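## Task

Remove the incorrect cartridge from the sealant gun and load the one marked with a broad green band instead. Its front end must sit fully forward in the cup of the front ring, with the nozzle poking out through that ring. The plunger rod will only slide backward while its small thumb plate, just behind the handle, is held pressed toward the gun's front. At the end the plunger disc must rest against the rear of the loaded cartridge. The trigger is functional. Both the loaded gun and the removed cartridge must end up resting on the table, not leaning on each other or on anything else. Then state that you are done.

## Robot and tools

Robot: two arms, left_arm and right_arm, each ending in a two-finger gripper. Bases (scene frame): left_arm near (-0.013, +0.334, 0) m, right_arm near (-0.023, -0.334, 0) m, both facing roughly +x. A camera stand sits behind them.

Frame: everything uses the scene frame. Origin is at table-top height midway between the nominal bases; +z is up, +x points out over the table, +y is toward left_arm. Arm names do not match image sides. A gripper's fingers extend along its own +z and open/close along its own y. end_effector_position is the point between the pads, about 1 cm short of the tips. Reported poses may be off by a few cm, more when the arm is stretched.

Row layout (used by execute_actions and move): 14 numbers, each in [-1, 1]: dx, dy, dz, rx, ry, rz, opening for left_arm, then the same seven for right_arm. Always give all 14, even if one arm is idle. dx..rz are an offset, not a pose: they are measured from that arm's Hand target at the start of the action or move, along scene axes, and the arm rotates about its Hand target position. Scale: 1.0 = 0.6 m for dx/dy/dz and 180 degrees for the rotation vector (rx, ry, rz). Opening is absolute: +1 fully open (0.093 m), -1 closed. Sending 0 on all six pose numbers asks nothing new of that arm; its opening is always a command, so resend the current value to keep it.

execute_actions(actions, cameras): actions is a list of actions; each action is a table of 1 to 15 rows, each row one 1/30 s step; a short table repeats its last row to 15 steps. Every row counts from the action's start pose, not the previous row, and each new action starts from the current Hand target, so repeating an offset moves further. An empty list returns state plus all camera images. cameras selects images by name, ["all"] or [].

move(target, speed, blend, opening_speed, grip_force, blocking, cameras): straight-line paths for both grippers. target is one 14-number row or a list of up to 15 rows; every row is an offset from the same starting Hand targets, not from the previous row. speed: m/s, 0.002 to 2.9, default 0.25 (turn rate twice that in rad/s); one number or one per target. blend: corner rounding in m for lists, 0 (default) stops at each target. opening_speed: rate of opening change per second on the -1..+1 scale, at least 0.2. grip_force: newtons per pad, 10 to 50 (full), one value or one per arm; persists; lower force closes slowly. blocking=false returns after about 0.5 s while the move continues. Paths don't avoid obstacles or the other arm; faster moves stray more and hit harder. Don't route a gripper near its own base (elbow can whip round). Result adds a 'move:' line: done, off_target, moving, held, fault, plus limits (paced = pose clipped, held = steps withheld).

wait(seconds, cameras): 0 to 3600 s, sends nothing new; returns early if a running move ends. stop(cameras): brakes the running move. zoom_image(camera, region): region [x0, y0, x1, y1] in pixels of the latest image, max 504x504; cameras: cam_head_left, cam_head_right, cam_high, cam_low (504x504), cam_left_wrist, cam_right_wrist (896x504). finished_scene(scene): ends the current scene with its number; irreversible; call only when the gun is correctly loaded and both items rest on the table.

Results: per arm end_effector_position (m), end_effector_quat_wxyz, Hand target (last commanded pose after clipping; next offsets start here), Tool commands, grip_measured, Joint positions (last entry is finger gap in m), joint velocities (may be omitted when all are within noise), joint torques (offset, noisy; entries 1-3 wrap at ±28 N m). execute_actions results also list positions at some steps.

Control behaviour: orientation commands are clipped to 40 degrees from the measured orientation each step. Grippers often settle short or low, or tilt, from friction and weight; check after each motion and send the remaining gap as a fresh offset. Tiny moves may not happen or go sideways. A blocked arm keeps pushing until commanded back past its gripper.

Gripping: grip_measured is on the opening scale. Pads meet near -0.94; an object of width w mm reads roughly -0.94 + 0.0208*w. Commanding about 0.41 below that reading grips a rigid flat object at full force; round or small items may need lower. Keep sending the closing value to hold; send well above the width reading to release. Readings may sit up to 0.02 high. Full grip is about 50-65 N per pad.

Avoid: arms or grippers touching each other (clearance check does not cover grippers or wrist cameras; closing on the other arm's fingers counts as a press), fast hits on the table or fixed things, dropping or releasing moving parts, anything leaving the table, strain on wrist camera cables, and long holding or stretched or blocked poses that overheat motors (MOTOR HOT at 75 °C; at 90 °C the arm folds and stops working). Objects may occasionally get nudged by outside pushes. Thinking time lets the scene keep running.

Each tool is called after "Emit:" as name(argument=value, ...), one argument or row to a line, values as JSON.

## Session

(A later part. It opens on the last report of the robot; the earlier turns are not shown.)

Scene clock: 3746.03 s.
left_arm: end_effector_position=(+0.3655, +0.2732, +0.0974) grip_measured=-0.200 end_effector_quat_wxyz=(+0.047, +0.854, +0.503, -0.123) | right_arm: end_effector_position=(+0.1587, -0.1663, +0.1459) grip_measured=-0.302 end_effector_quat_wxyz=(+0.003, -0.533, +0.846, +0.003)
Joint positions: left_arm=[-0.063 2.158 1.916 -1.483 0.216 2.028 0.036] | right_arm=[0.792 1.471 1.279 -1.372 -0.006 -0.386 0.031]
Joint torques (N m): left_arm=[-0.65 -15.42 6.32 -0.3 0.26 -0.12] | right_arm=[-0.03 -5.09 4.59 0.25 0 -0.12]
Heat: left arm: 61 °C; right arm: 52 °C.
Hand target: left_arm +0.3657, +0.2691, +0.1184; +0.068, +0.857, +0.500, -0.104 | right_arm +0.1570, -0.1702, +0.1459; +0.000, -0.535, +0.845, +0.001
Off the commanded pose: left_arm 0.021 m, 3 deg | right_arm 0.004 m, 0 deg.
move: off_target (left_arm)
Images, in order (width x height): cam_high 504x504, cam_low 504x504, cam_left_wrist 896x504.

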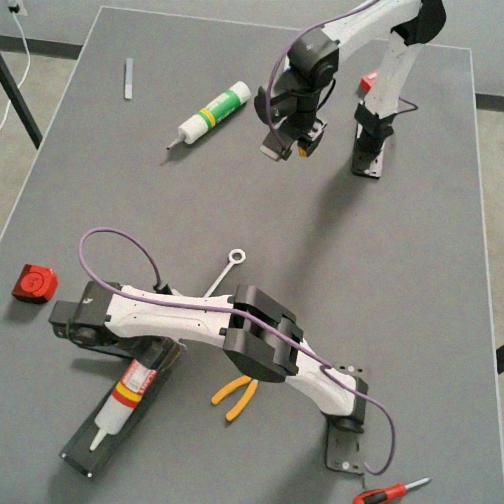

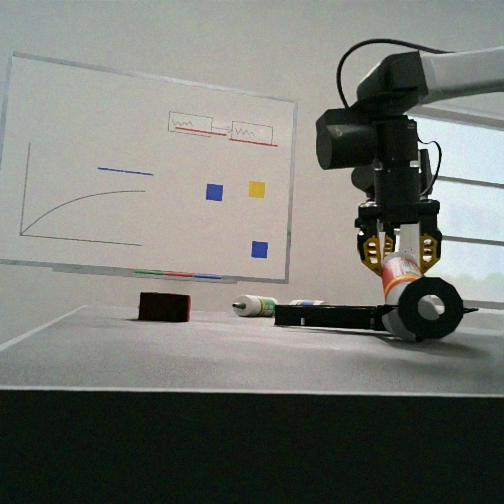

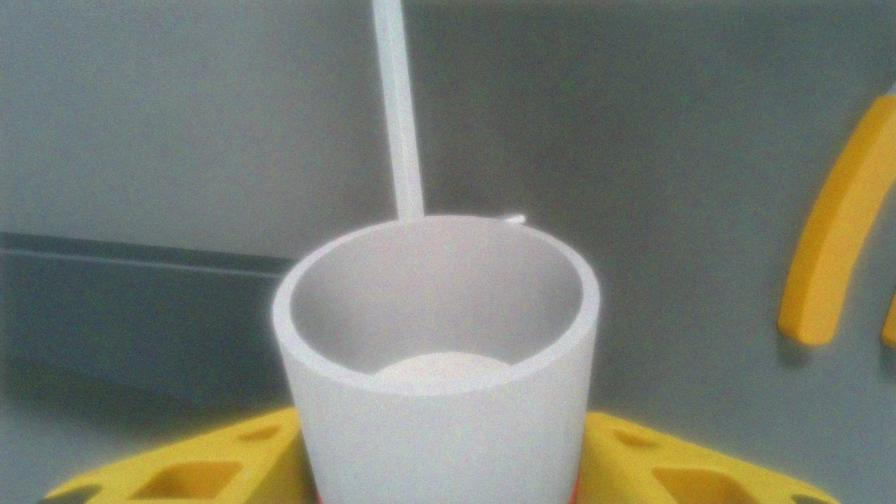

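Emit:
move(
  target=[
    [0.0,0.0,0.2,0,0,0,-0.3,0,0,0.05,0,0,0,-0.3],
    [0.0,0.0,0.2,0,0,0,-0.3,0.1,-0.3,0.1,0,0,0,-0.3],
  ],
  speed=0.15,
  cameras=["cam_left_wrist","cam_high"],
)

Scene clock: 3801.57 s.
left_arm: end_effector_position=(+0.3625, +0.2696, +0.2138) grip_measured=-0.200 end_effector_quat_wxyz=(+0.133, +0.846, +0.515, -0.019) | right_arm: end_effector_position=(+0.2158, -0.3491, +0.2006) grip_measured=-0.302 end_effector_quat_wxyz=(+0.019, -0.532, +0.846, -0.012)
Joint positions: left_arm=[-0.063 1.935 2.057 -1.569 0.239 1.967 0.036] | right_arm=[-0.013 1.442 1.472 -1.557 -0.002 -1.189 0.031]
Joint torques (N m): left_arm=[-0.03 -12.42 9.76 0.37 0.22 -0.24] | right_arm=[-0.02 -3.48 6.95 0.23 -0.07 -0.12]
Heat: left arm: 72 °C; right arm: 48 °C.
Hand target: left_arm +0.3656, +0.2691, +0.2385; +0.068, +0.857, +0.500, -0.104 | right_arm +0.2170, -0.3502, +0.2059; +0.000, -0.535, +0.845, +0.001
Off the commanded pose: left_arm 0.025 m, 12 deg | right_arm 0.006 m, 3 deg.
joint read past its limit (left arm) — joint 4 (wrist pitch), lower limit.
joint sent to its limit (left arm) — joint 4 (wrist pitch), lower limit. The joint targets are off in orientation, not in position.
joint sent to its limit (right arm) — joint 4 (wrist pitch), lower limit. The joint targets are off in orientation, not in position.
move: off_target (left_arm, right_arm)
Images, in order (width x height): cam_high 504x504, cam_left_wrist 896x504.

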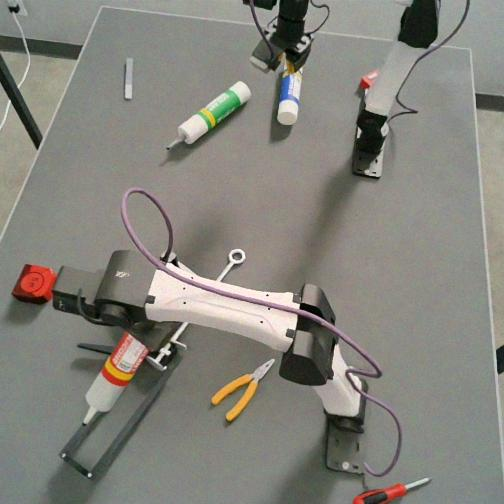

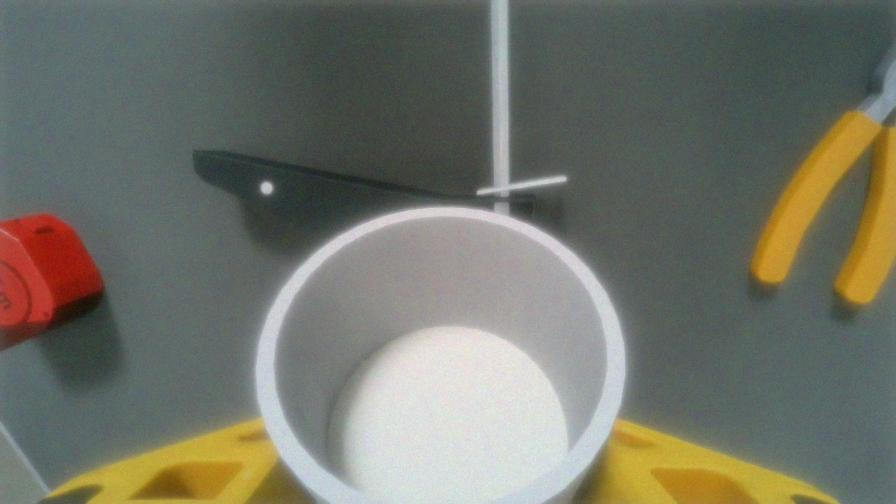

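Emit:
move(
  target=[
    [-0.393,-0.4485,0.0,0.0785,-0.0164,0.1629,-0.3,0,0,0.0,0,0,0,-0.3],
  ],
  speed=0.2,
  cameras=["cam_left_wrist","cam_high"],
)

Scene clock: 3809.47 s.
left_arm: end_effector_position=(+0.1248, +0.0012, +0.2279) grip_measured=-0.200 end_effector_quat_wxyz=(+0.078, +0.711, +0.698, -0.040) | right_arm: end_effector_position=(+0.2158, -0.3491, +0.2006) grip_measured=-0.302 end_effector_quat_wxyz=(+0.019, -0.533, +0.846, -0.012)
Joint positions: left_arm=[-1.167 1.822 1.978 -1.552 0.018 0.417 0.036] | right_arm=[-0.013 1.442 1.472 -1.557 -0.002 -1.19 0.031]
Joint torques (N m): left_arm=[0.24 -8.32 10.13 0.43 -0.15 -0.32] | right_arm=[-0.01 -3.45 6.98 0.23 -0.07 -0.12]
Heat: left arm: 73 °C; right arm: 48 °C.
Hand target: left_arm +0.1299, -0.0001, +0.2385; -0.001, +0.707, +0.707, +0.000 | right_arm +0.2170, -0.3502, +0.2059; +0.000, -0.535, +0.845, +0.001
Off the commanded pose: left_arm 0.012 m, 10 deg | right_arm 0.006 m, 3 deg.
joint sent to its limit (left arm) — joint 4 (wrist pitch), lower limit. The joint targets are off in orientation, not in position.
joint sent to its limit (right arm) — joint 4 (wrist pitch), lower limit. The joint targets are off in orientation, not in position.
move: off_target (left_arm)
Images, in order (width x height): cam_high 504x504, cam_left_wrist 896x504.

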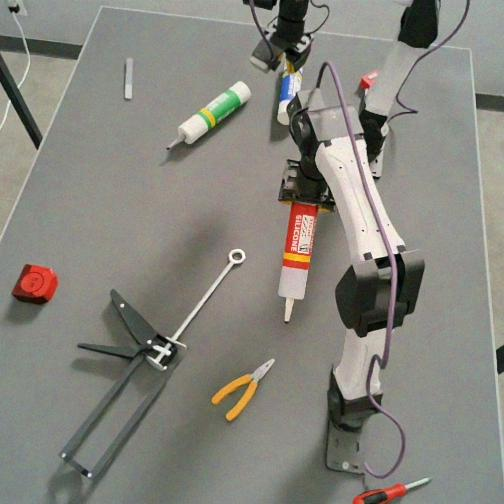

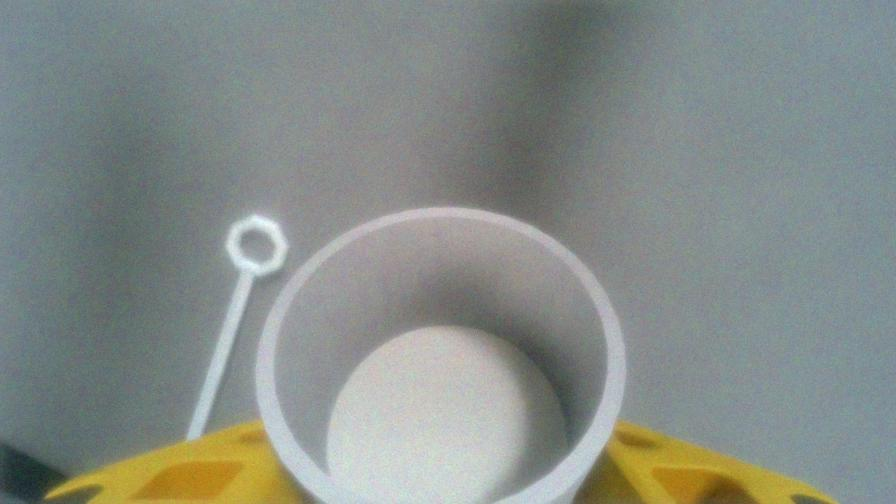

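Emit:
move(
  target=[
    [0,0,-0.18,0,0,0,-0.3,0,0,0.0,0,0,0,-0.3],
  ],
  speed=0.15,
  cameras=["cam_left_wrist","cam_low","cam_head_right","cam_head_left"],
)

Scene clock: 3817.83 s.
left_arm: end_effector_position=(+0.1277, -0.0041, +0.1287) grip_measured=-0.200 end_effector_quat_wxyz=(+0.001, +0.713, +0.702, -0.008) | right_arm: end_effector_position=(+0.2158, -0.3491, +0.2006) grip_measured=-0.302 end_effector_quat_wxyz=(+0.019, -0.533, +0.846, -0.012)
Joint positions: left_arm=[-1.167 1.93 1.732 -1.365 0.014 0.417 0.036] | right_arm=[-0.013 1.442 1.472 -1.557 -0.002 -1.19 0.031]
Joint torques (N m): left_arm=[0.18 -9.7 6.84 0.01 -0.11 -0.3] | right_arm=[-0.01 -3.45 6.98 0.23 -0.07 -0.12]
Heat: left arm: 70 °C; right arm: 47 °C.
Hand target: left_arm +0.1299, +0.0000, +0.1305; -0.001, +0.707, +0.707, +0.000 | right_arm +0.2170, -0.3502, +0.2059; +0.000, -0.535, +0.845, +0.001
Off the commanded pose: left_arm 0.005 m, 1 deg | right_arm 0.006 m, 3 deg.
joint sent to its limit (right arm) — joint 4 (wrist pitch), lower limit. The joint targets are off in orientation, not in position.
move: done
Images, in order (width x height): cam_head_left 504x504, cam_head_right 504x504, cam_low 504x504, cam_left_wrist 896x504.

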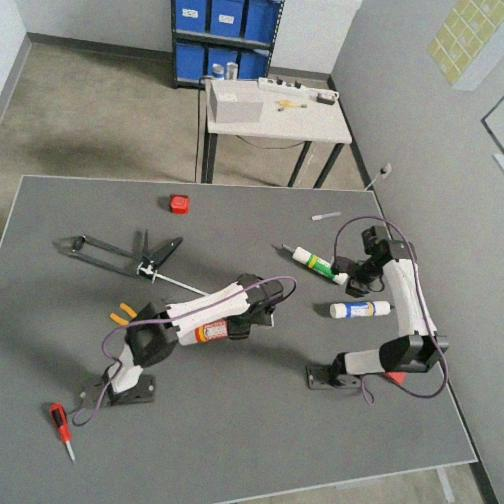

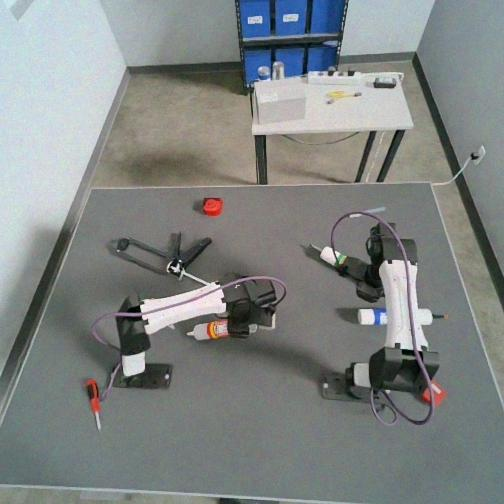

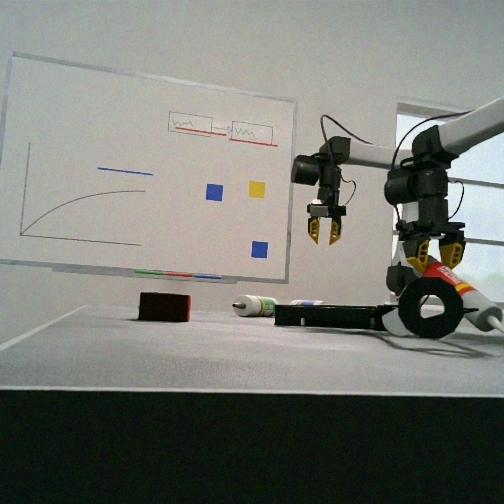

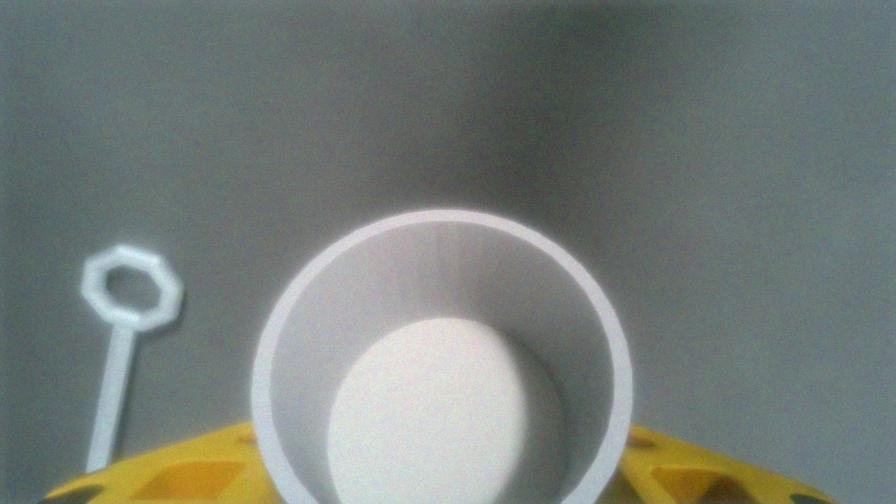

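Emit:
move(
  target=[
    [0,0,-0.06,0,0,0,-0.3,0,0,0.0,0,0,0,-0.3],
  ],
  speed=0.05,
  grip_force=25,
  cameras=["cam_left_wrist","cam_low"],
)

Scene clock: 3827.20 s.
left_arm: end_effector_position=(+0.1260, +0.0021, +0.0962) grip_measured=-0.090 end_effector_quat_wxyz=(-0.009, +0.712, +0.702, -0.001) | right_arm: end_effector_position=(+0.2158, -0.3491, +0.2006) grip_measured=-0.302 end_effector_quat_wxyz=(+0.019, -0.533, +0.846, -0.012)
Joint positions: left_arm=[-1.167 1.93 1.603 -1.26 0.009 0.416 0.041] | right_arm=[-0.013 1.442 1.472 -1.557 -0.002 -1.19 0.031]
Joint torques (N m): left_arm=[0.17 -9.35 6.05 0.3 -0.11 -0.27] | right_arm=[0.01 -3.45 6.98 0.23 -0.07 -0.12]
Heat: left arm: 69 °C; right arm: 47 °C.
Hand target: left_arm +0.1299, +0.0001, +0.0945; -0.001, +0.707, +0.707, +0.000 | right_arm +0.2170, -0.3502, +0.2059; +0.000, -0.535, +0.845, +0.001
Off the commanded pose: left_arm 0.005 m, 1 deg | right_arm 0.006 m, 3 deg.
joint sent to its limit (right arm) — joint 4 (wrist pitch), lower limit. The joint targets are off in orientation, not in position.
grip_force (N): 25, 25
move: done
Images, in order (width x height): cam_low 504x504, cam_left_wrist 896x504.

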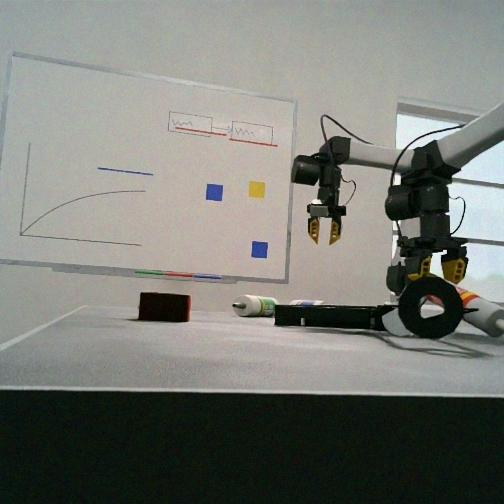

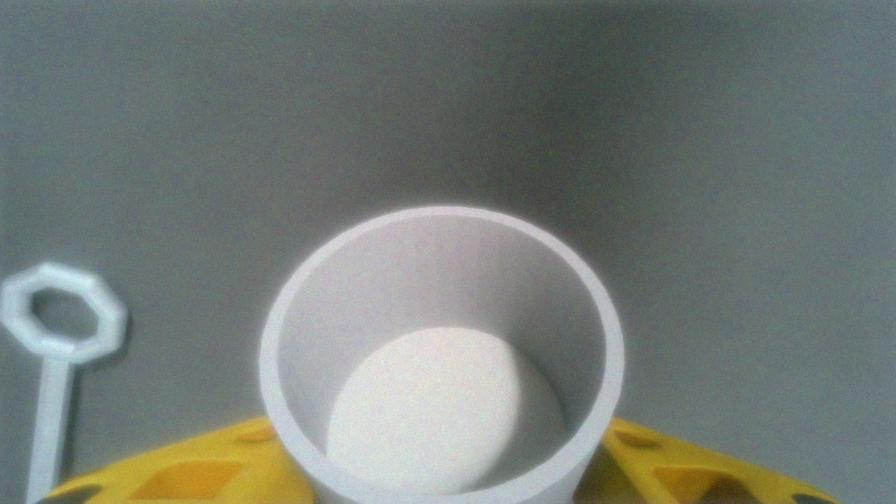

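Emit:
move(
  target=[
    [0,0,-0.05,0,0,0,-0.3,0,0,0.0,0,0,0,-0.3],
  ],
  speed=0.05,
  cameras=["cam_left_wrist","cam_low"],
)

Scene clock: 3834.10 s.
left_arm: end_effector_position=(+0.1260, +0.0026, +0.0692) grip_measured=-0.083 end_effector_quat_wxyz=(-0.007, +0.711, +0.703, -0.002) | right_arm: end_effector_position=(+0.2158, -0.3491, +0.2006) grip_measured=-0.302 end_effector_quat_wxyz=(+0.019, -0.533, +0.846, -0.012)
Joint positions: left_arm=[-1.167 1.938 1.505 -1.149 0.008 0.414 0.041] | right_arm=[-0.013 1.442 1.472 -1.557 -0.002 -1.19 0.031]
Joint torques (N m): left_arm=[0.2 -8.64 6.06 0.37 -0.09 -0.28] | right_arm=[-0.01 -3.45 6.97 0.23 -0.07 -0.12]
Heat: left arm: 68 °C; right arm: 47 °C.
Hand target: left_arm +0.1299, +0.0000, +0.0645; -0.001, +0.707, +0.707, +0.000 | right_arm +0.2170, -0.3502, +0.2059; +0.000, -0.535, +0.845, +0.001
Off the commanded pose: left_arm 0.007 m, 1 deg | right_arm 0.006 m, 3 deg.
joint sent to its limit (right arm) — joint 4 (wrist pitch), lower limit. The joint targets are off in orientation, not in position.
grip_force (N): 25, 25
move: done
Images, in order (width x height): cam_low 504x504, cam_left_wrist 896x504.

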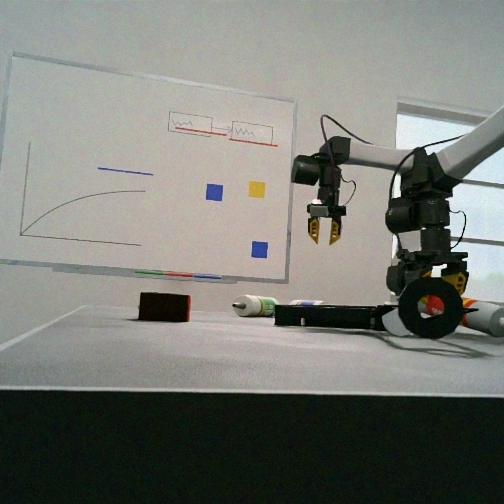

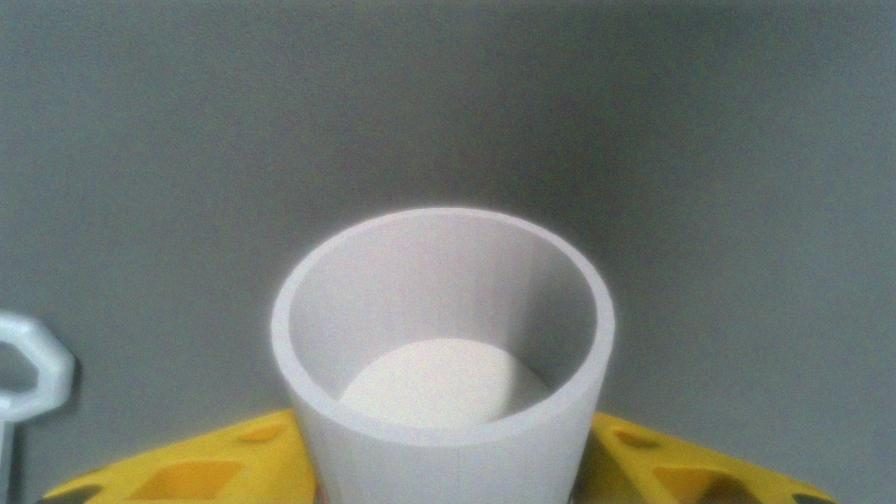

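Emit:
move(
  target=[
    [0,0,-0.04,0,0,0,-0.3,0,0,0.0,0,0,0,-0.3],
  ],
  speed=0.05,
  cameras=["cam_left_wrist"],
)

Scene clock: 3839.30 s.
left_arm: end_effector_position=(+0.1260, +0.0024, +0.0452) grip_measured=-0.083 end_effector_quat_wxyz=(-0.007, +0.711, +0.703, -0.002) | right_arm: end_effector_position=(+0.2158, -0.3491, +0.2006) grip_measured=-0.302 end_effector_quat_wxyz=(+0.019, -0.533, +0.846, -0.012)
Joint positions: left_arm=[-1.167 1.961 1.439 -1.061 0.008 0.413 0.041] | right_arm=[-0.013 1.442 1.472 -1.557 -0.002 -1.19 0.031]
Joint torques (N m): left_arm=[0.18 -8.72 5.87 0.36 -0.09 -0.26] | right_arm=[-0.02 -3.45 6.98 0.23 -0.07 -0.12]
Heat: left arm: 66 °C; right arm: 46 °C.
Hand target: left_arm +0.1299, +0.0000, +0.0405; -0.001, +0.707, +0.707, +0.000 | right_arm +0.2170, -0.3502, +0.2059; +0.000, -0.535, +0.845, +0.001
Off the commanded pose: left_arm 0.007 m, 1 deg | right_arm 0.006 m, 3 deg.
joint sent to its limit (right arm) — joint 4 (wrist pitch), lower limit. The joint targets are off in orientation, not in position.
grip_force (N): 25, 25
move: done

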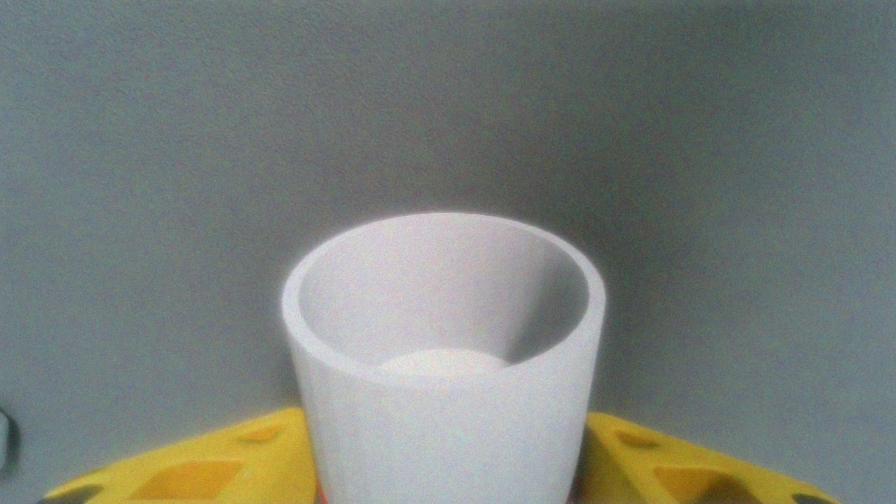

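Emit:
move(
  target=[
    [0,0,-0.03,0,0,0,-0.3,0,0,0.0,0,0,0,-0.3],
  ],
  speed=0.05,
  cameras=["cam_left_wrist","cam_low","cam_high"],
)

Scene clock: 3852.90 s.
left_arm: end_effector_position=(+0.1260, +0.0024, +0.0417) grip_measured=-0.083 end_effector_quat_wxyz=(-0.005, +0.711, +0.703, -0.002) | right_arm: end_effector_position=(+0.2158, -0.3491, +0.2006) grip_measured=-0.302 end_effector_quat_wxyz=(+0.019, -0.533, +0.846, -0.012)
Joint positions: left_arm=[-1.167 1.962 1.426 -1.043 0.008 0.412 0.041] | right_arm=[-0.013 1.442 1.472 -1.557 -0.002 -1.19 0.031]
Joint torques (N m): left_arm=[0.16 -7.09 3.1 0.83 -0.08 -0.25] | right_arm=[-0.01 -3.44 6.98 0.23 -0.07 -0.12]
Heat: left arm: 63 °C; right arm: 46 °C.
Hand target: left_arm +0.1299, +0.0000, +0.0226; -0.001, +0.707, +0.707, +0.000 | right_arm +0.2170, -0.3502, +0.2059; +0.000, -0.535, +0.845, +0.001
Off the commanded pose: left_arm 0.020 m, 1 deg | right_arm 0.006 m, 3 deg.
joint sent to its limit (right arm) — joint 4 (wrist pitch), lower limit. The joint targets are off in orientation, not in position.
grip_force (N): 25, 25
move: off_target (left_arm)
Images, in order (width x height): cam_high 504x504, cam_low 504x504, cam_left_wrist 896x504.

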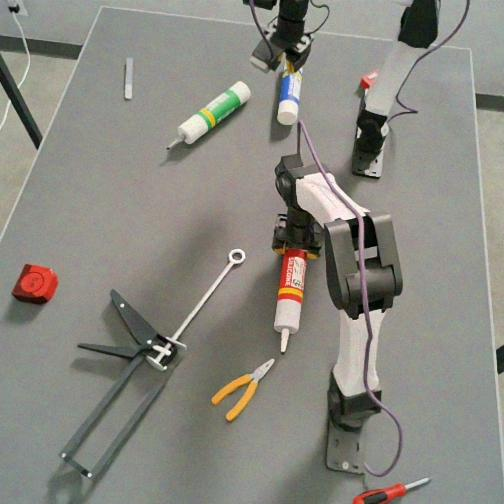

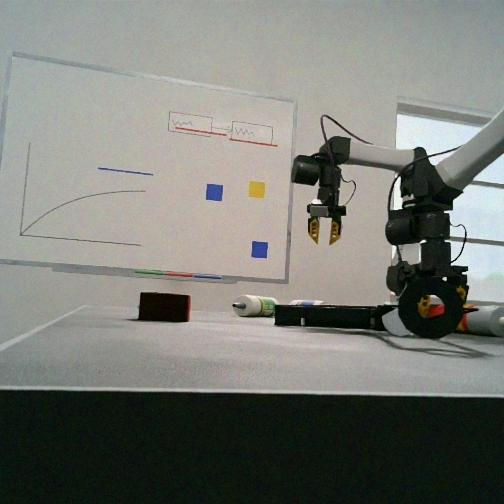

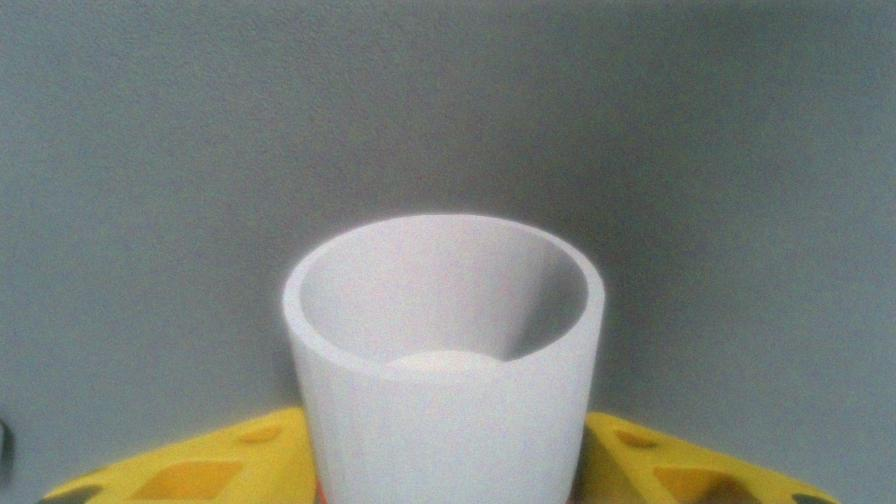

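Emit:
move(
  target=[
    [0,0,0.02,0,0,0,-0.3,0,0,0.0,0,0,0,-0.3],
    [0,0,0.025,0,0,0,0.4,0,0,0.0,0,0,0,-0.3],
    [0,0,0.17,0,0,0,0.4,0,0,0.0,0,0,0,-0.3],
  ],
  speed=0.1,
  opening_speed=0.5,
  grip_force=50,
  cameras=["cam_left_wrist","cam_low","cam_high"],
)

Scene clock: 3862.80 s.
left_arm: end_effector_position=(+0.1260, +0.0029, +0.1073) grip_measured=+0.398 end_effector_quat_wxyz=(-0.024, +0.711, +0.703, +0.005) | right_arm: end_effector_position=(+0.2158, -0.3491, +0.2006) grip_measured=-0.302 end_effector_quat_wxyz=(+0.019, -0.533, +0.846, -0.012)
Joint positions: left_arm=[-1.167 1.955 1.68 -1.344 0.007 0.412 0.064] | right_arm=[-0.013 1.442 1.472 -1.557 -0.002 -1.19 0.031]
Joint torques (N m): left_arm=[0.17 -11.95 9.22 -0.04 -0.08 -0.26] | right_arm=[-0.01 -3.45 6.98 0.23 -0.07 -0.12]
Heat: left arm: 61 °C; right arm: 45 °C.
Hand target: left_arm +0.1299, +0.0000, +0.1245; -0.001, +0.707, +0.707, +0.000 | right_arm +0.2170, -0.3502, +0.2059; +0.000, -0.535, +0.845, +0.001
Off the commanded pose: left_arm 0.018 m, 3 deg | right_arm 0.006 m, 3 deg.
joint sent to its limit (right arm) — joint 4 (wrist pitch), lower limit. The joint targets are off in orientation, not in position.
move: off_target (left_arm)
Images, in order (width x height): cam_high 504x504, cam_low 504x504, cam_left_wrist 896x504.

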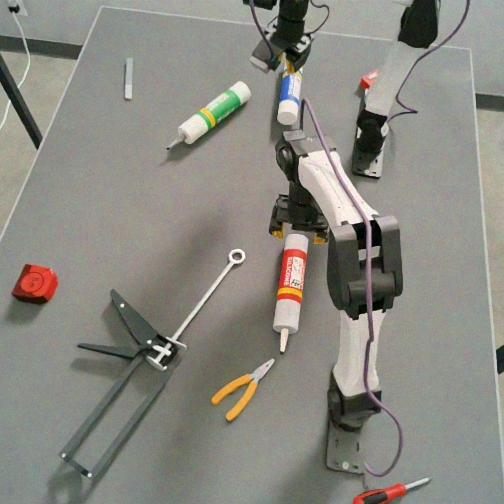

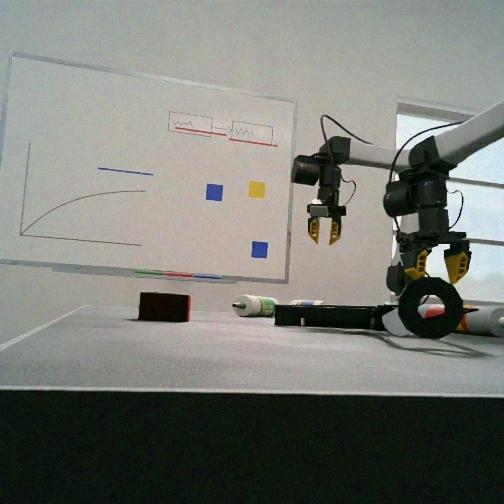

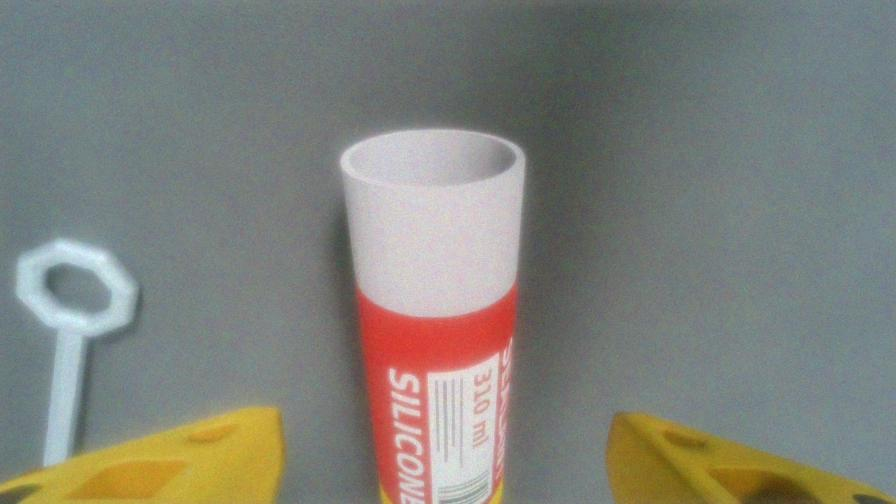

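Emit:
move(
  target=[-0.1,0.3,0.05,0,0,0,0.4,0.2,0.0,-0.07,0,0,0,0.5],
  speed=0.2,
  cameras=["cam_right_wrist"],
)

Scene clock: 3878.90 s.
left_arm: end_effector_position=(+0.0701, +0.1746, +0.1561) grip_measured=+0.398 end_effector_quat_wxyz=(+0.005, +0.705, +0.709, -0.005) | right_arm: end_effector_position=(+0.3312, -0.3519, +0.1588) grip_measured=+0.498 end_effector_quat_wxyz=(-0.009, -0.536, +0.844, +0.008)
Joint positions: left_arm=[-1.082 1.214 1.124 -1.468 0.006 0.48 0.064] | right_arm=[0 1.926 1.846 -1.514 -0.002 -1.183 0.069]
Joint torques (N m): left_arm=[0.55 -3.84 5.76 0.1 -0.06 -0.04] | right_arm=[0.69 -7.42 7.09 0.24 -0.07 0.03]
Heat: left arm: 61 °C; right arm: 45 °C.
Hand target: left_arm +0.0700, +0.1800, +0.1546; +0.000, +0.707, +0.707, +0.000 | right_arm +0.3370, -0.3503, +0.1639; +0.000, -0.535, +0.845, +0.001
Off the commanded pose: left_arm 0.006 m, 1 deg | right_arm 0.008 m, 1 deg.
move: done

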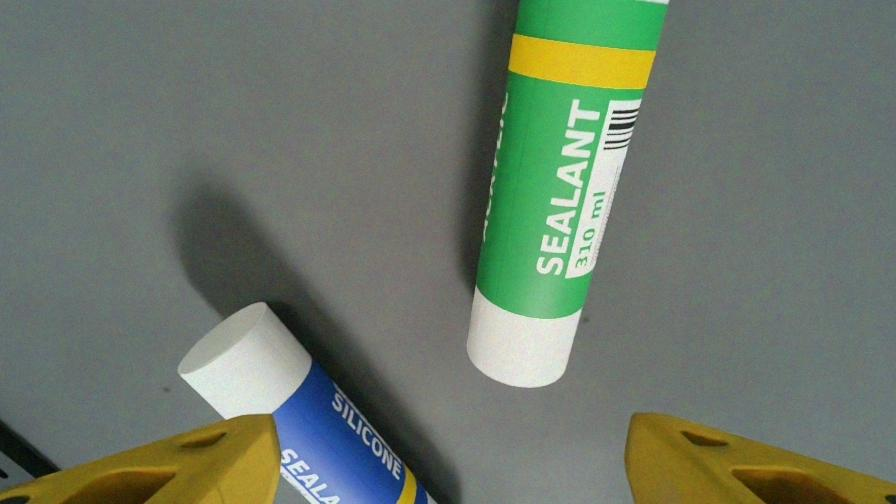

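Emit:
move(
  target=[0,0,0,0,0,0,0.4,0.09,0.0272,-0.1315,0,0,-0.035,0.5],
  speed=0.2,
  cameras=["cam_right_wrist"],
)

Scene clock: 3909.23 s.
left_arm: end_effector_position=(+0.0701, +0.1747, +0.1561) grip_measured=+0.398 end_effector_quat_wxyz=(+0.005, +0.705, +0.709, -0.005) | right_arm: end_effector_position=(+0.3813, -0.3352, +0.0794) grip_measured=+0.498 end_effector_quat_wxyz=(-0.017, -0.489, +0.872, +0.011)
Joint positions: left_arm=[-1.082 1.214 1.124 -1.469 0.006 0.481 0.064] | right_arm=[0.048 2.142 1.846 -1.315 -0.002 -1.028 0.069]
Joint torques (N m): left_arm=[0.54 -3.82 5.75 0.08 -0.06 -0.02] | right_arm=[0.51 -9.39 6.74 0.36 -0.07 0.03]
Heat: left arm: 55 °C; right arm: 47 °C.
Hand target: left_arm +0.0700, +0.1800, +0.1546; +0.000, +0.707, +0.707, +0.000 | right_arm +0.3910, -0.3339, +0.0850; +0.000, -0.488, +0.873, +0.001
Off the commanded pose: left_arm 0.006 m, 1 deg | right_arm 0.011 m, 2 deg.
move: off_target (right_arm)

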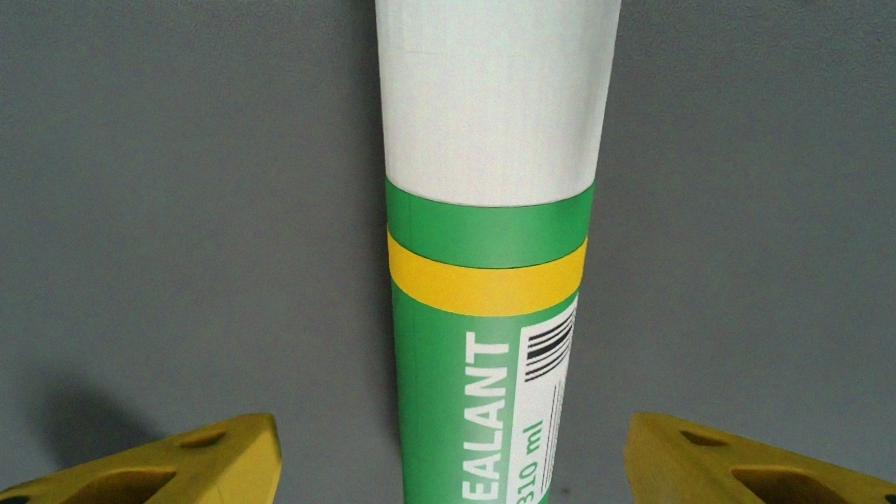

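Emit:
move(
  target=[
    [0,0,0,0,0,0,0.4,0.0107,-0.0065,-0.04,0,0,-0.0225,0.5],
    [0,0,0,0,0,0,0.4,0.0107,-0.0065,-0.085,0,0,-0.0225,0.5],
  ],
  speed=0.15,
  cameras=["cam_right_wrist"],
)

Scene clock: 3920.13 s.
left_arm: end_effector_position=(+0.0701, +0.1747, +0.1561) grip_measured=+0.398 end_effector_quat_wxyz=(+0.005, +0.705, +0.709, -0.005) | right_arm: end_effector_position=(+0.3945, -0.3353, +0.0361) grip_measured=+0.498 end_effector_quat_wxyz=(-0.005, -0.462, +0.887, +0.004)
Joint positions: left_arm=[-1.082 1.214 1.124 -1.469 0.006 0.481 0.064] | right_arm=[0.048 2.191 1.752 -1.144 -0.002 -0.966 0.069]
Joint torques (N m): left_arm=[0.55 -3.84 5.74 0.08 -0.05 -0.03] | right_arm=[-0.17 -9.42 4.72 0.46 -0.06 0.03]
Heat: left arm: 53 °C; right arm: 50 °C.
Hand target: left_arm +0.0700, +0.1800, +0.1546; +0.000, +0.707, +0.707, +0.000 | right_arm +0.3975, -0.3378, +0.0341; +0.001, -0.457, +0.890, +0.001
Off the commanded pose: left_arm 0.006 m, 1 deg | right_arm 0.004 m, 1 deg.
move: done

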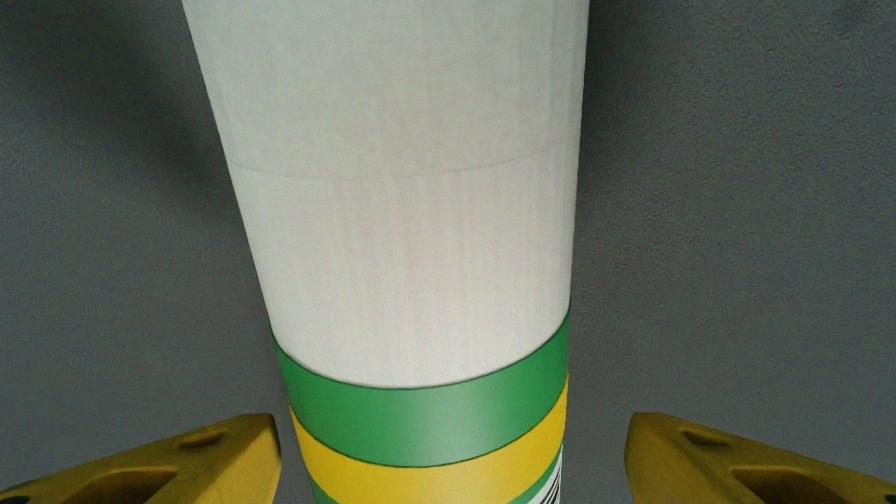

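Emit:
move(
  target=[
    [0,0,0,0,0,0,0.4,-0.004,0.0025,-0.005,0,0,0.0225,0.5],
  ],
  speed=0.15,
  cameras=["cam_right_wrist"],
)

Scene clock: 3942.17 s.
left_arm: end_effector_position=(+0.0701, +0.1747, +0.1561) grip_measured=+0.398 end_effector_quat_wxyz=(+0.005, +0.705, +0.709, -0.005) | right_arm: end_effector_position=(+0.3925, -0.3353, +0.0312) grip_measured=+0.498 end_effector_quat_wxyz=(-0.006, -0.485, +0.875, +0.005)
Joint positions: left_arm=[-1.082 1.214 1.124 -1.469 0.006 0.481 0.064] | right_arm=[0.048 2.191 1.732 -1.128 -0.002 -1.017 0.069]
Joint torques (N m): left_arm=[0.58 -3.79 5.76 0.08 -0.06 -0.03] | right_arm=[0.1 -9.91 4.49 0.46 -0.06 -0.16]
Heat: left arm: 51 °C; right arm: 52 °C.
Hand target: left_arm +0.0700, +0.1800, +0.1546; +0.000, +0.707, +0.707, +0.000 | right_arm +0.3950, -0.3363, +0.0311; +0.000, -0.488, +0.873, +0.001
Off the commanded pose: left_arm 0.006 m, 1 deg | right_arm 0.003 m, 1 deg.
move: done

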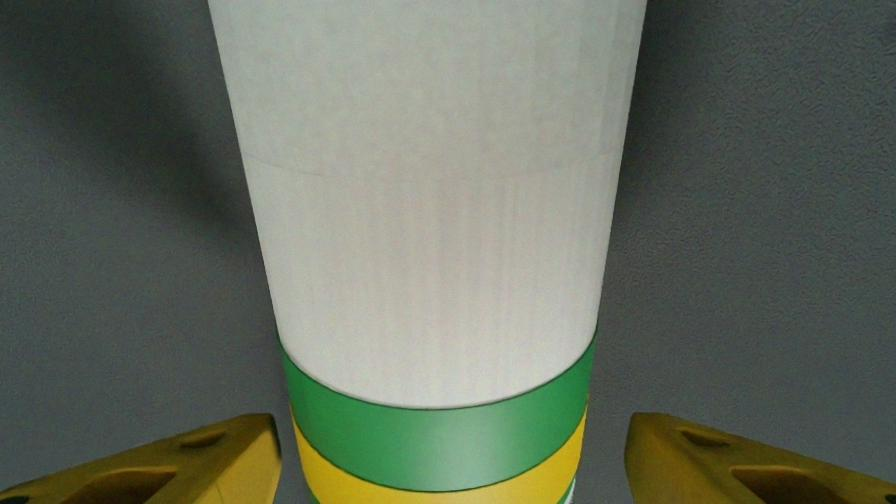

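Emit:
move(
  target=[
    [0,0,0,0,0,0,0.4,-0.033,-0.048,-0.004,0,0,0,0.5],
    [0,0,0,0,0,0,0.4,-0.033,-0.048,-0.004,0,0,0,-0.35],
  ],
  speed=0.15,
  opening_speed=1.0,
  cameras=["cam_right_wrist"],
)

Scene clock: 3950.33 s.
left_arm: end_effector_position=(+0.0701, +0.1747, +0.1561) grip_measured=+0.398 end_effector_quat_wxyz=(+0.005, +0.705, +0.709, -0.005) | right_arm: end_effector_position=(+0.3697, -0.3665, +0.0179) grip_measured=-0.014 end_effector_quat_wxyz=(-0.018, -0.483, +0.875, +0.013)
Joint positions: left_arm=[-1.082 1.214 1.124 -1.469 0.006 0.481 0.064] | right_arm=[-0.031 2.15 1.61 -1.076 -0.001 -1.092 0.045]
Joint torques (N m): left_arm=[0.58 -3.78 5.74 0.08 -0.07 -0.02] | right_arm=[0.59 -11.82 4.46 0.36 -0.07 -0.11]
Heat: left arm: 50 °C; right arm: 53 °C.
Hand target: left_arm +0.0700, +0.1800, +0.1546; +0.000, +0.707, +0.707, +0.000 | right_arm +0.3753, -0.3651, +0.0287; +0.000, -0.488, +0.873, +0.001
Off the commanded pose: left_arm 0.006 m, 1 deg | right_arm 0.012 m, 3 deg.
move: off_target (right_arm); target 2's new opening was sent with right_arm's hand 0.012 m and 3 deg from that target

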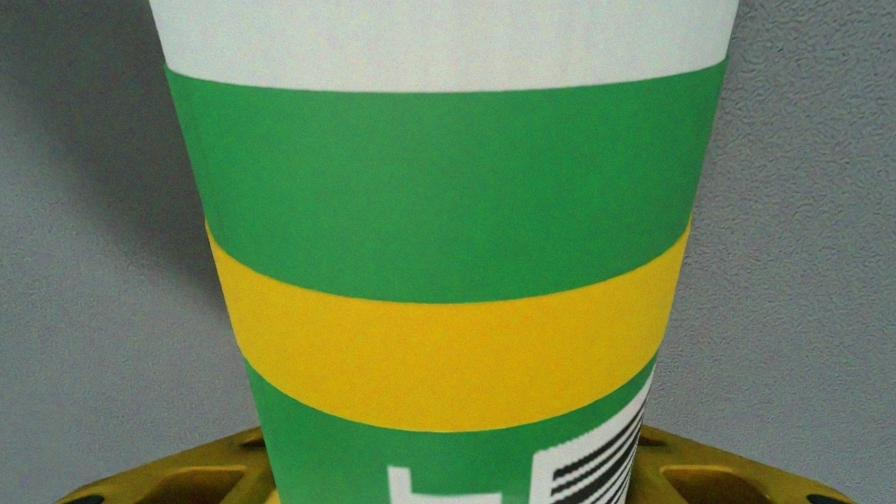

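Emit:
move(
  target=[
    [0,0,0,0,0,0,0.4,0,0,0.17,0,0,0,-0.35],
    [0,0,0,0,0,0,0.4,-0.142,0.475,0.17,0,0,0.025,-0.35],
  ],
  speed=0.2,
  blend=0.02,
  cameras=["cam_right_wrist","cam_high"],
)

Scene clock: 3960.37 s.
left_arm: end_effector_position=(+0.0701, +0.1747, +0.1561) grip_measured=+0.398 end_effector_quat_wxyz=(+0.005, +0.705, +0.709, -0.005) | right_arm: end_effector_position=(+0.2834, -0.0839, +0.1137) grip_measured=-0.020 end_effector_quat_wxyz=(-0.023, -0.527, +0.850, -0.003)
Joint positions: left_arm=[-1.082 1.214 1.124 -1.469 0.006 0.481 0.064] | right_arm=[0.736 2.109 1.93 -1.44 0 -0.426 0.044]
Joint velocities: left_arm=[within noise] | right_arm=[-0.017 0.002 -0.002 0.066 -0.022 0.154 -0.001]
Joint torques (N m): left_arm=[0.58 -3.78 5.76 0.07 -0.07 -0.03] | right_arm=[-0.02 -10.21 8.79 0.06 -0.05 0.05]
Heat: left arm: 49 °C; right arm: 57 °C.
Hand target: left_arm +0.0700, +0.1800, +0.1546; +0.000, +0.707, +0.707, +0.000 | right_arm +0.2902, -0.0801, +0.1307; +0.000, -0.522, +0.853, +0.001
Off the commanded pose: left_arm 0.006 m, 1 deg | right_arm 0.019 m, 3 deg.
move: off_target (right_arm)
Images, in order (width x height): cam_high 504x504, cam_right_wrist 896x504.

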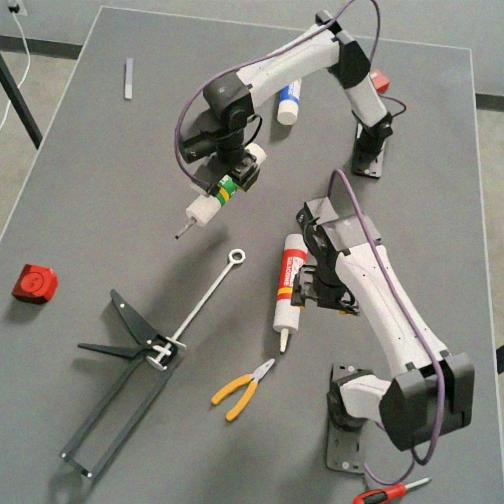

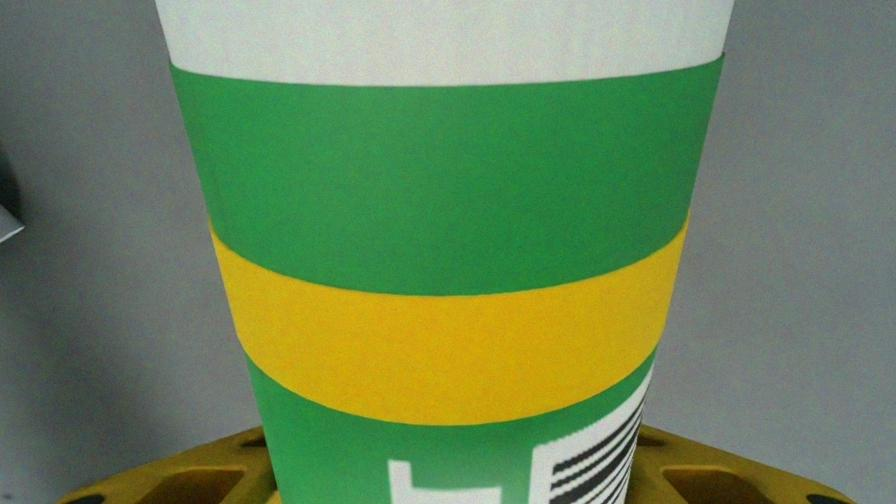

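Emit:
move(
  target=[
    [0,0,0,0,0,0,0.4,0.0,0.0,-0.165,0,0,0,-0.35],
  ],
  speed=0.1,
  cameras=["cam_low"],
)

Scene clock: 3974.60 s.
left_arm: end_effector_position=(+0.0701, +0.1747, +0.1561) grip_measured=+0.398 end_effector_quat_wxyz=(+0.005, +0.705, +0.709, -0.005) | right_arm: end_effector_position=(+0.2820, -0.0851, +0.0232) grip_measured=-0.020 end_effector_quat_wxyz=(-0.024, -0.526, +0.850, -0.003)
Joint positions: left_arm=[-1.082 1.214 1.124 -1.469 0.006 0.481 0.064] | right_arm=[0.736 2.143 1.621 -1.097 0 -0.426 0.044]
Joint torques (N m): left_arm=[0.61 -3.78 5.75 0.08 -0.06 -0.02] | right_arm=[-0.01 -10.66 5.59 0.4 -0.05 0.04]
Heat: left arm: 49 °C; right arm: 60 °C.
Hand target: left_arm +0.0700, +0.1800, +0.1546; +0.000, +0.707, +0.707, +0.000 | right_arm +0.2902, -0.0801, +0.0317; +0.000, -0.522, +0.853, +0.001
Off the commanded pose: left_arm 0.006 m, 1 deg | right_arm 0.013 m, 3 deg.
move: off_target (right_arm)

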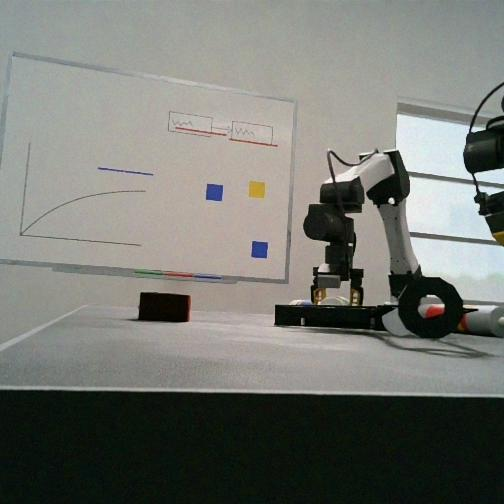

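Emit:
move(
  target=[
    [0,0,0,0,0,0,0.4,0.0,0.0,-0.014,0,0,0,-0.35],
    [0,0,0,0,0,0,0.4,0.0,0.0,-0.010,0,0,0,0.45],
    [0,0,0,0,0,0,0.4,0.0,0.0,0.2,0,0,0,0.45],
  ],
  speed=0.1,
  opening_speed=0.6,
  cameras=["cam_right_wrist"],
)

Scene clock: 3984.10 s.
left_arm: end_effector_position=(+0.0701, +0.1747, +0.1561) grip_measured=+0.398 end_effector_quat_wxyz=(+0.005, +0.705, +0.709, -0.005) | right_arm: end_effector_position=(+0.2888, -0.0796, +0.1436) grip_measured=+0.448 end_effector_quat_wxyz=(-0.006, -0.526, +0.850, -0.001)
Joint positions: left_arm=[-1.082 1.214 1.124 -1.469 0.006 0.481 0.064] | right_arm=[0.736 2.12 2.068 -1.532 0 -0.425 0.067]
Joint torques (N m): left_arm=[0.58 -3.77 5.74 0.08 -0.07 -0.03] | right_arm=[-0.01 -9.46 6.99 0.13 -0.05 0.04]
Heat: left arm: 48 °C; right arm: 60 °C.
Hand target: left_arm +0.0700, +0.1800, +0.1546; +0.000, +0.707, +0.707, +0.000 | right_arm +0.2902, -0.0801, +0.1517; +0.000, -0.522, +0.853, +0.001
Off the commanded pose: left_arm 0.006 m, 1 deg | right_arm 0.008 m, 1 deg.
move: done

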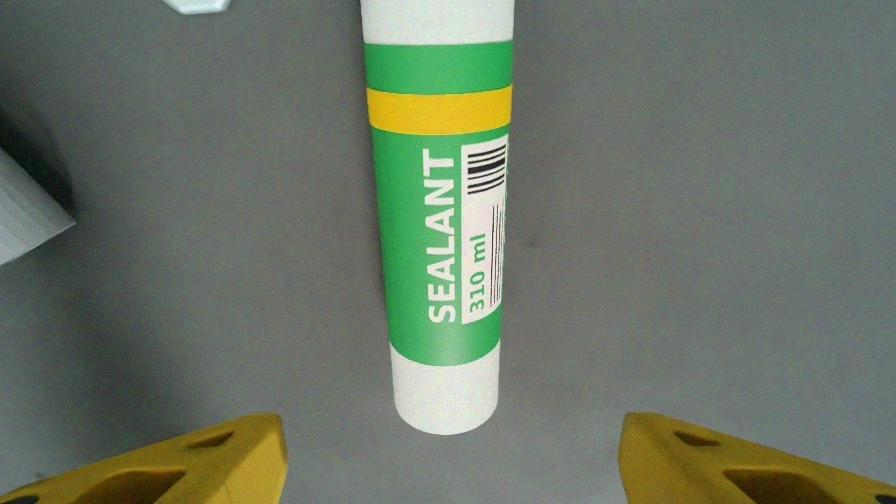

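Emit:
move(
  target=[
    [0,0,0,0,0,0,0.5,-0.15,-0.4,0.05,0,0,0,0],
    [0.35,-0.5,-0.01,0,0,-0.15,0.5,-0.15,-0.4,0.05,0,0,0,0],
  ],
  speed=0.3,
  cameras=["cam_left_wrist","cam_high"],
)

Scene clock: 4001.40 s.
left_arm: end_effector_position=(+0.2754, -0.1175, +0.1466) grip_measured=+0.498 end_effector_quat_wxyz=(+0.152, +0.839, +0.522, +0.001) | right_arm: end_effector_position=(+0.2062, -0.3195, +0.1820) grip_measured=+0.002 end_effector_quat_wxyz=(+0.005, -0.520, +0.854, -0.005)
Joint positions: left_arm=[-0.999 2.574 2.84 -1.531 0.002 1.027 0.069] | right_arm=[0.117 1.417 1.377 -1.517 0.004 -1.03 0.045]
Joint torques (N m): left_arm=[0.29 -12.41 9.1 0.77 0.02 -0.04] | right_arm=[-0.13 -4.66 4.34 0.17 -0.12 -0.12]
Heat: left arm: 48 °C; right arm: 59 °C.
Hand target: left_arm +0.2800, -0.1199, +0.1485; -0.001, +0.853, +0.522, +0.000 | right_arm +0.2002, -0.3201, +0.1818; +0.000, -0.522, +0.853, +0.001
Off the commanded pose: left_arm 0.006 m, 18 deg | right_arm 0.006 m, 1 deg.
elbow stopped short (left arm): the move would have taken joint 3 (elbow) straighter than the controller allows.
move: off_target (left_arm)
Images, in order (width x height): cam_high 504x504, cam_left_wrist 896x504.

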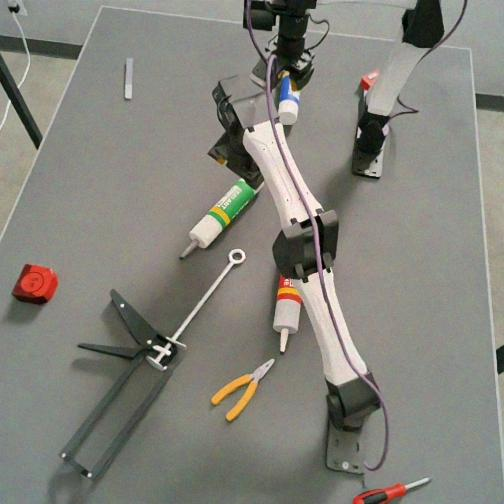

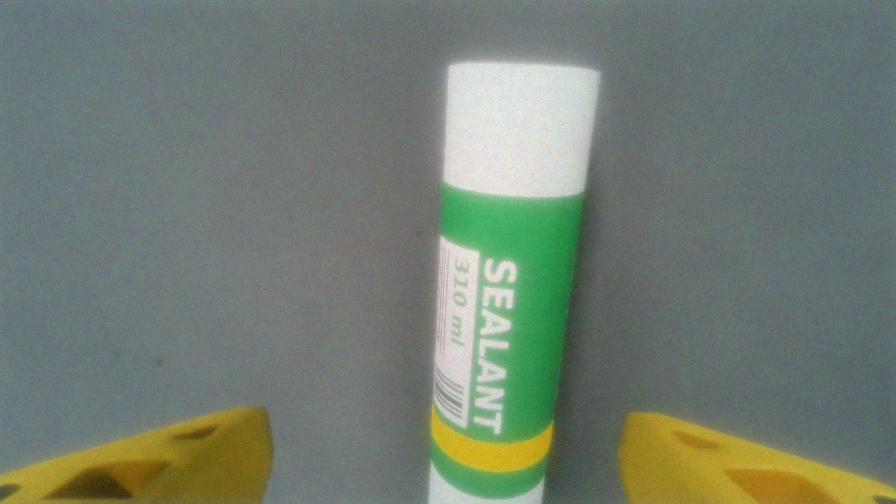

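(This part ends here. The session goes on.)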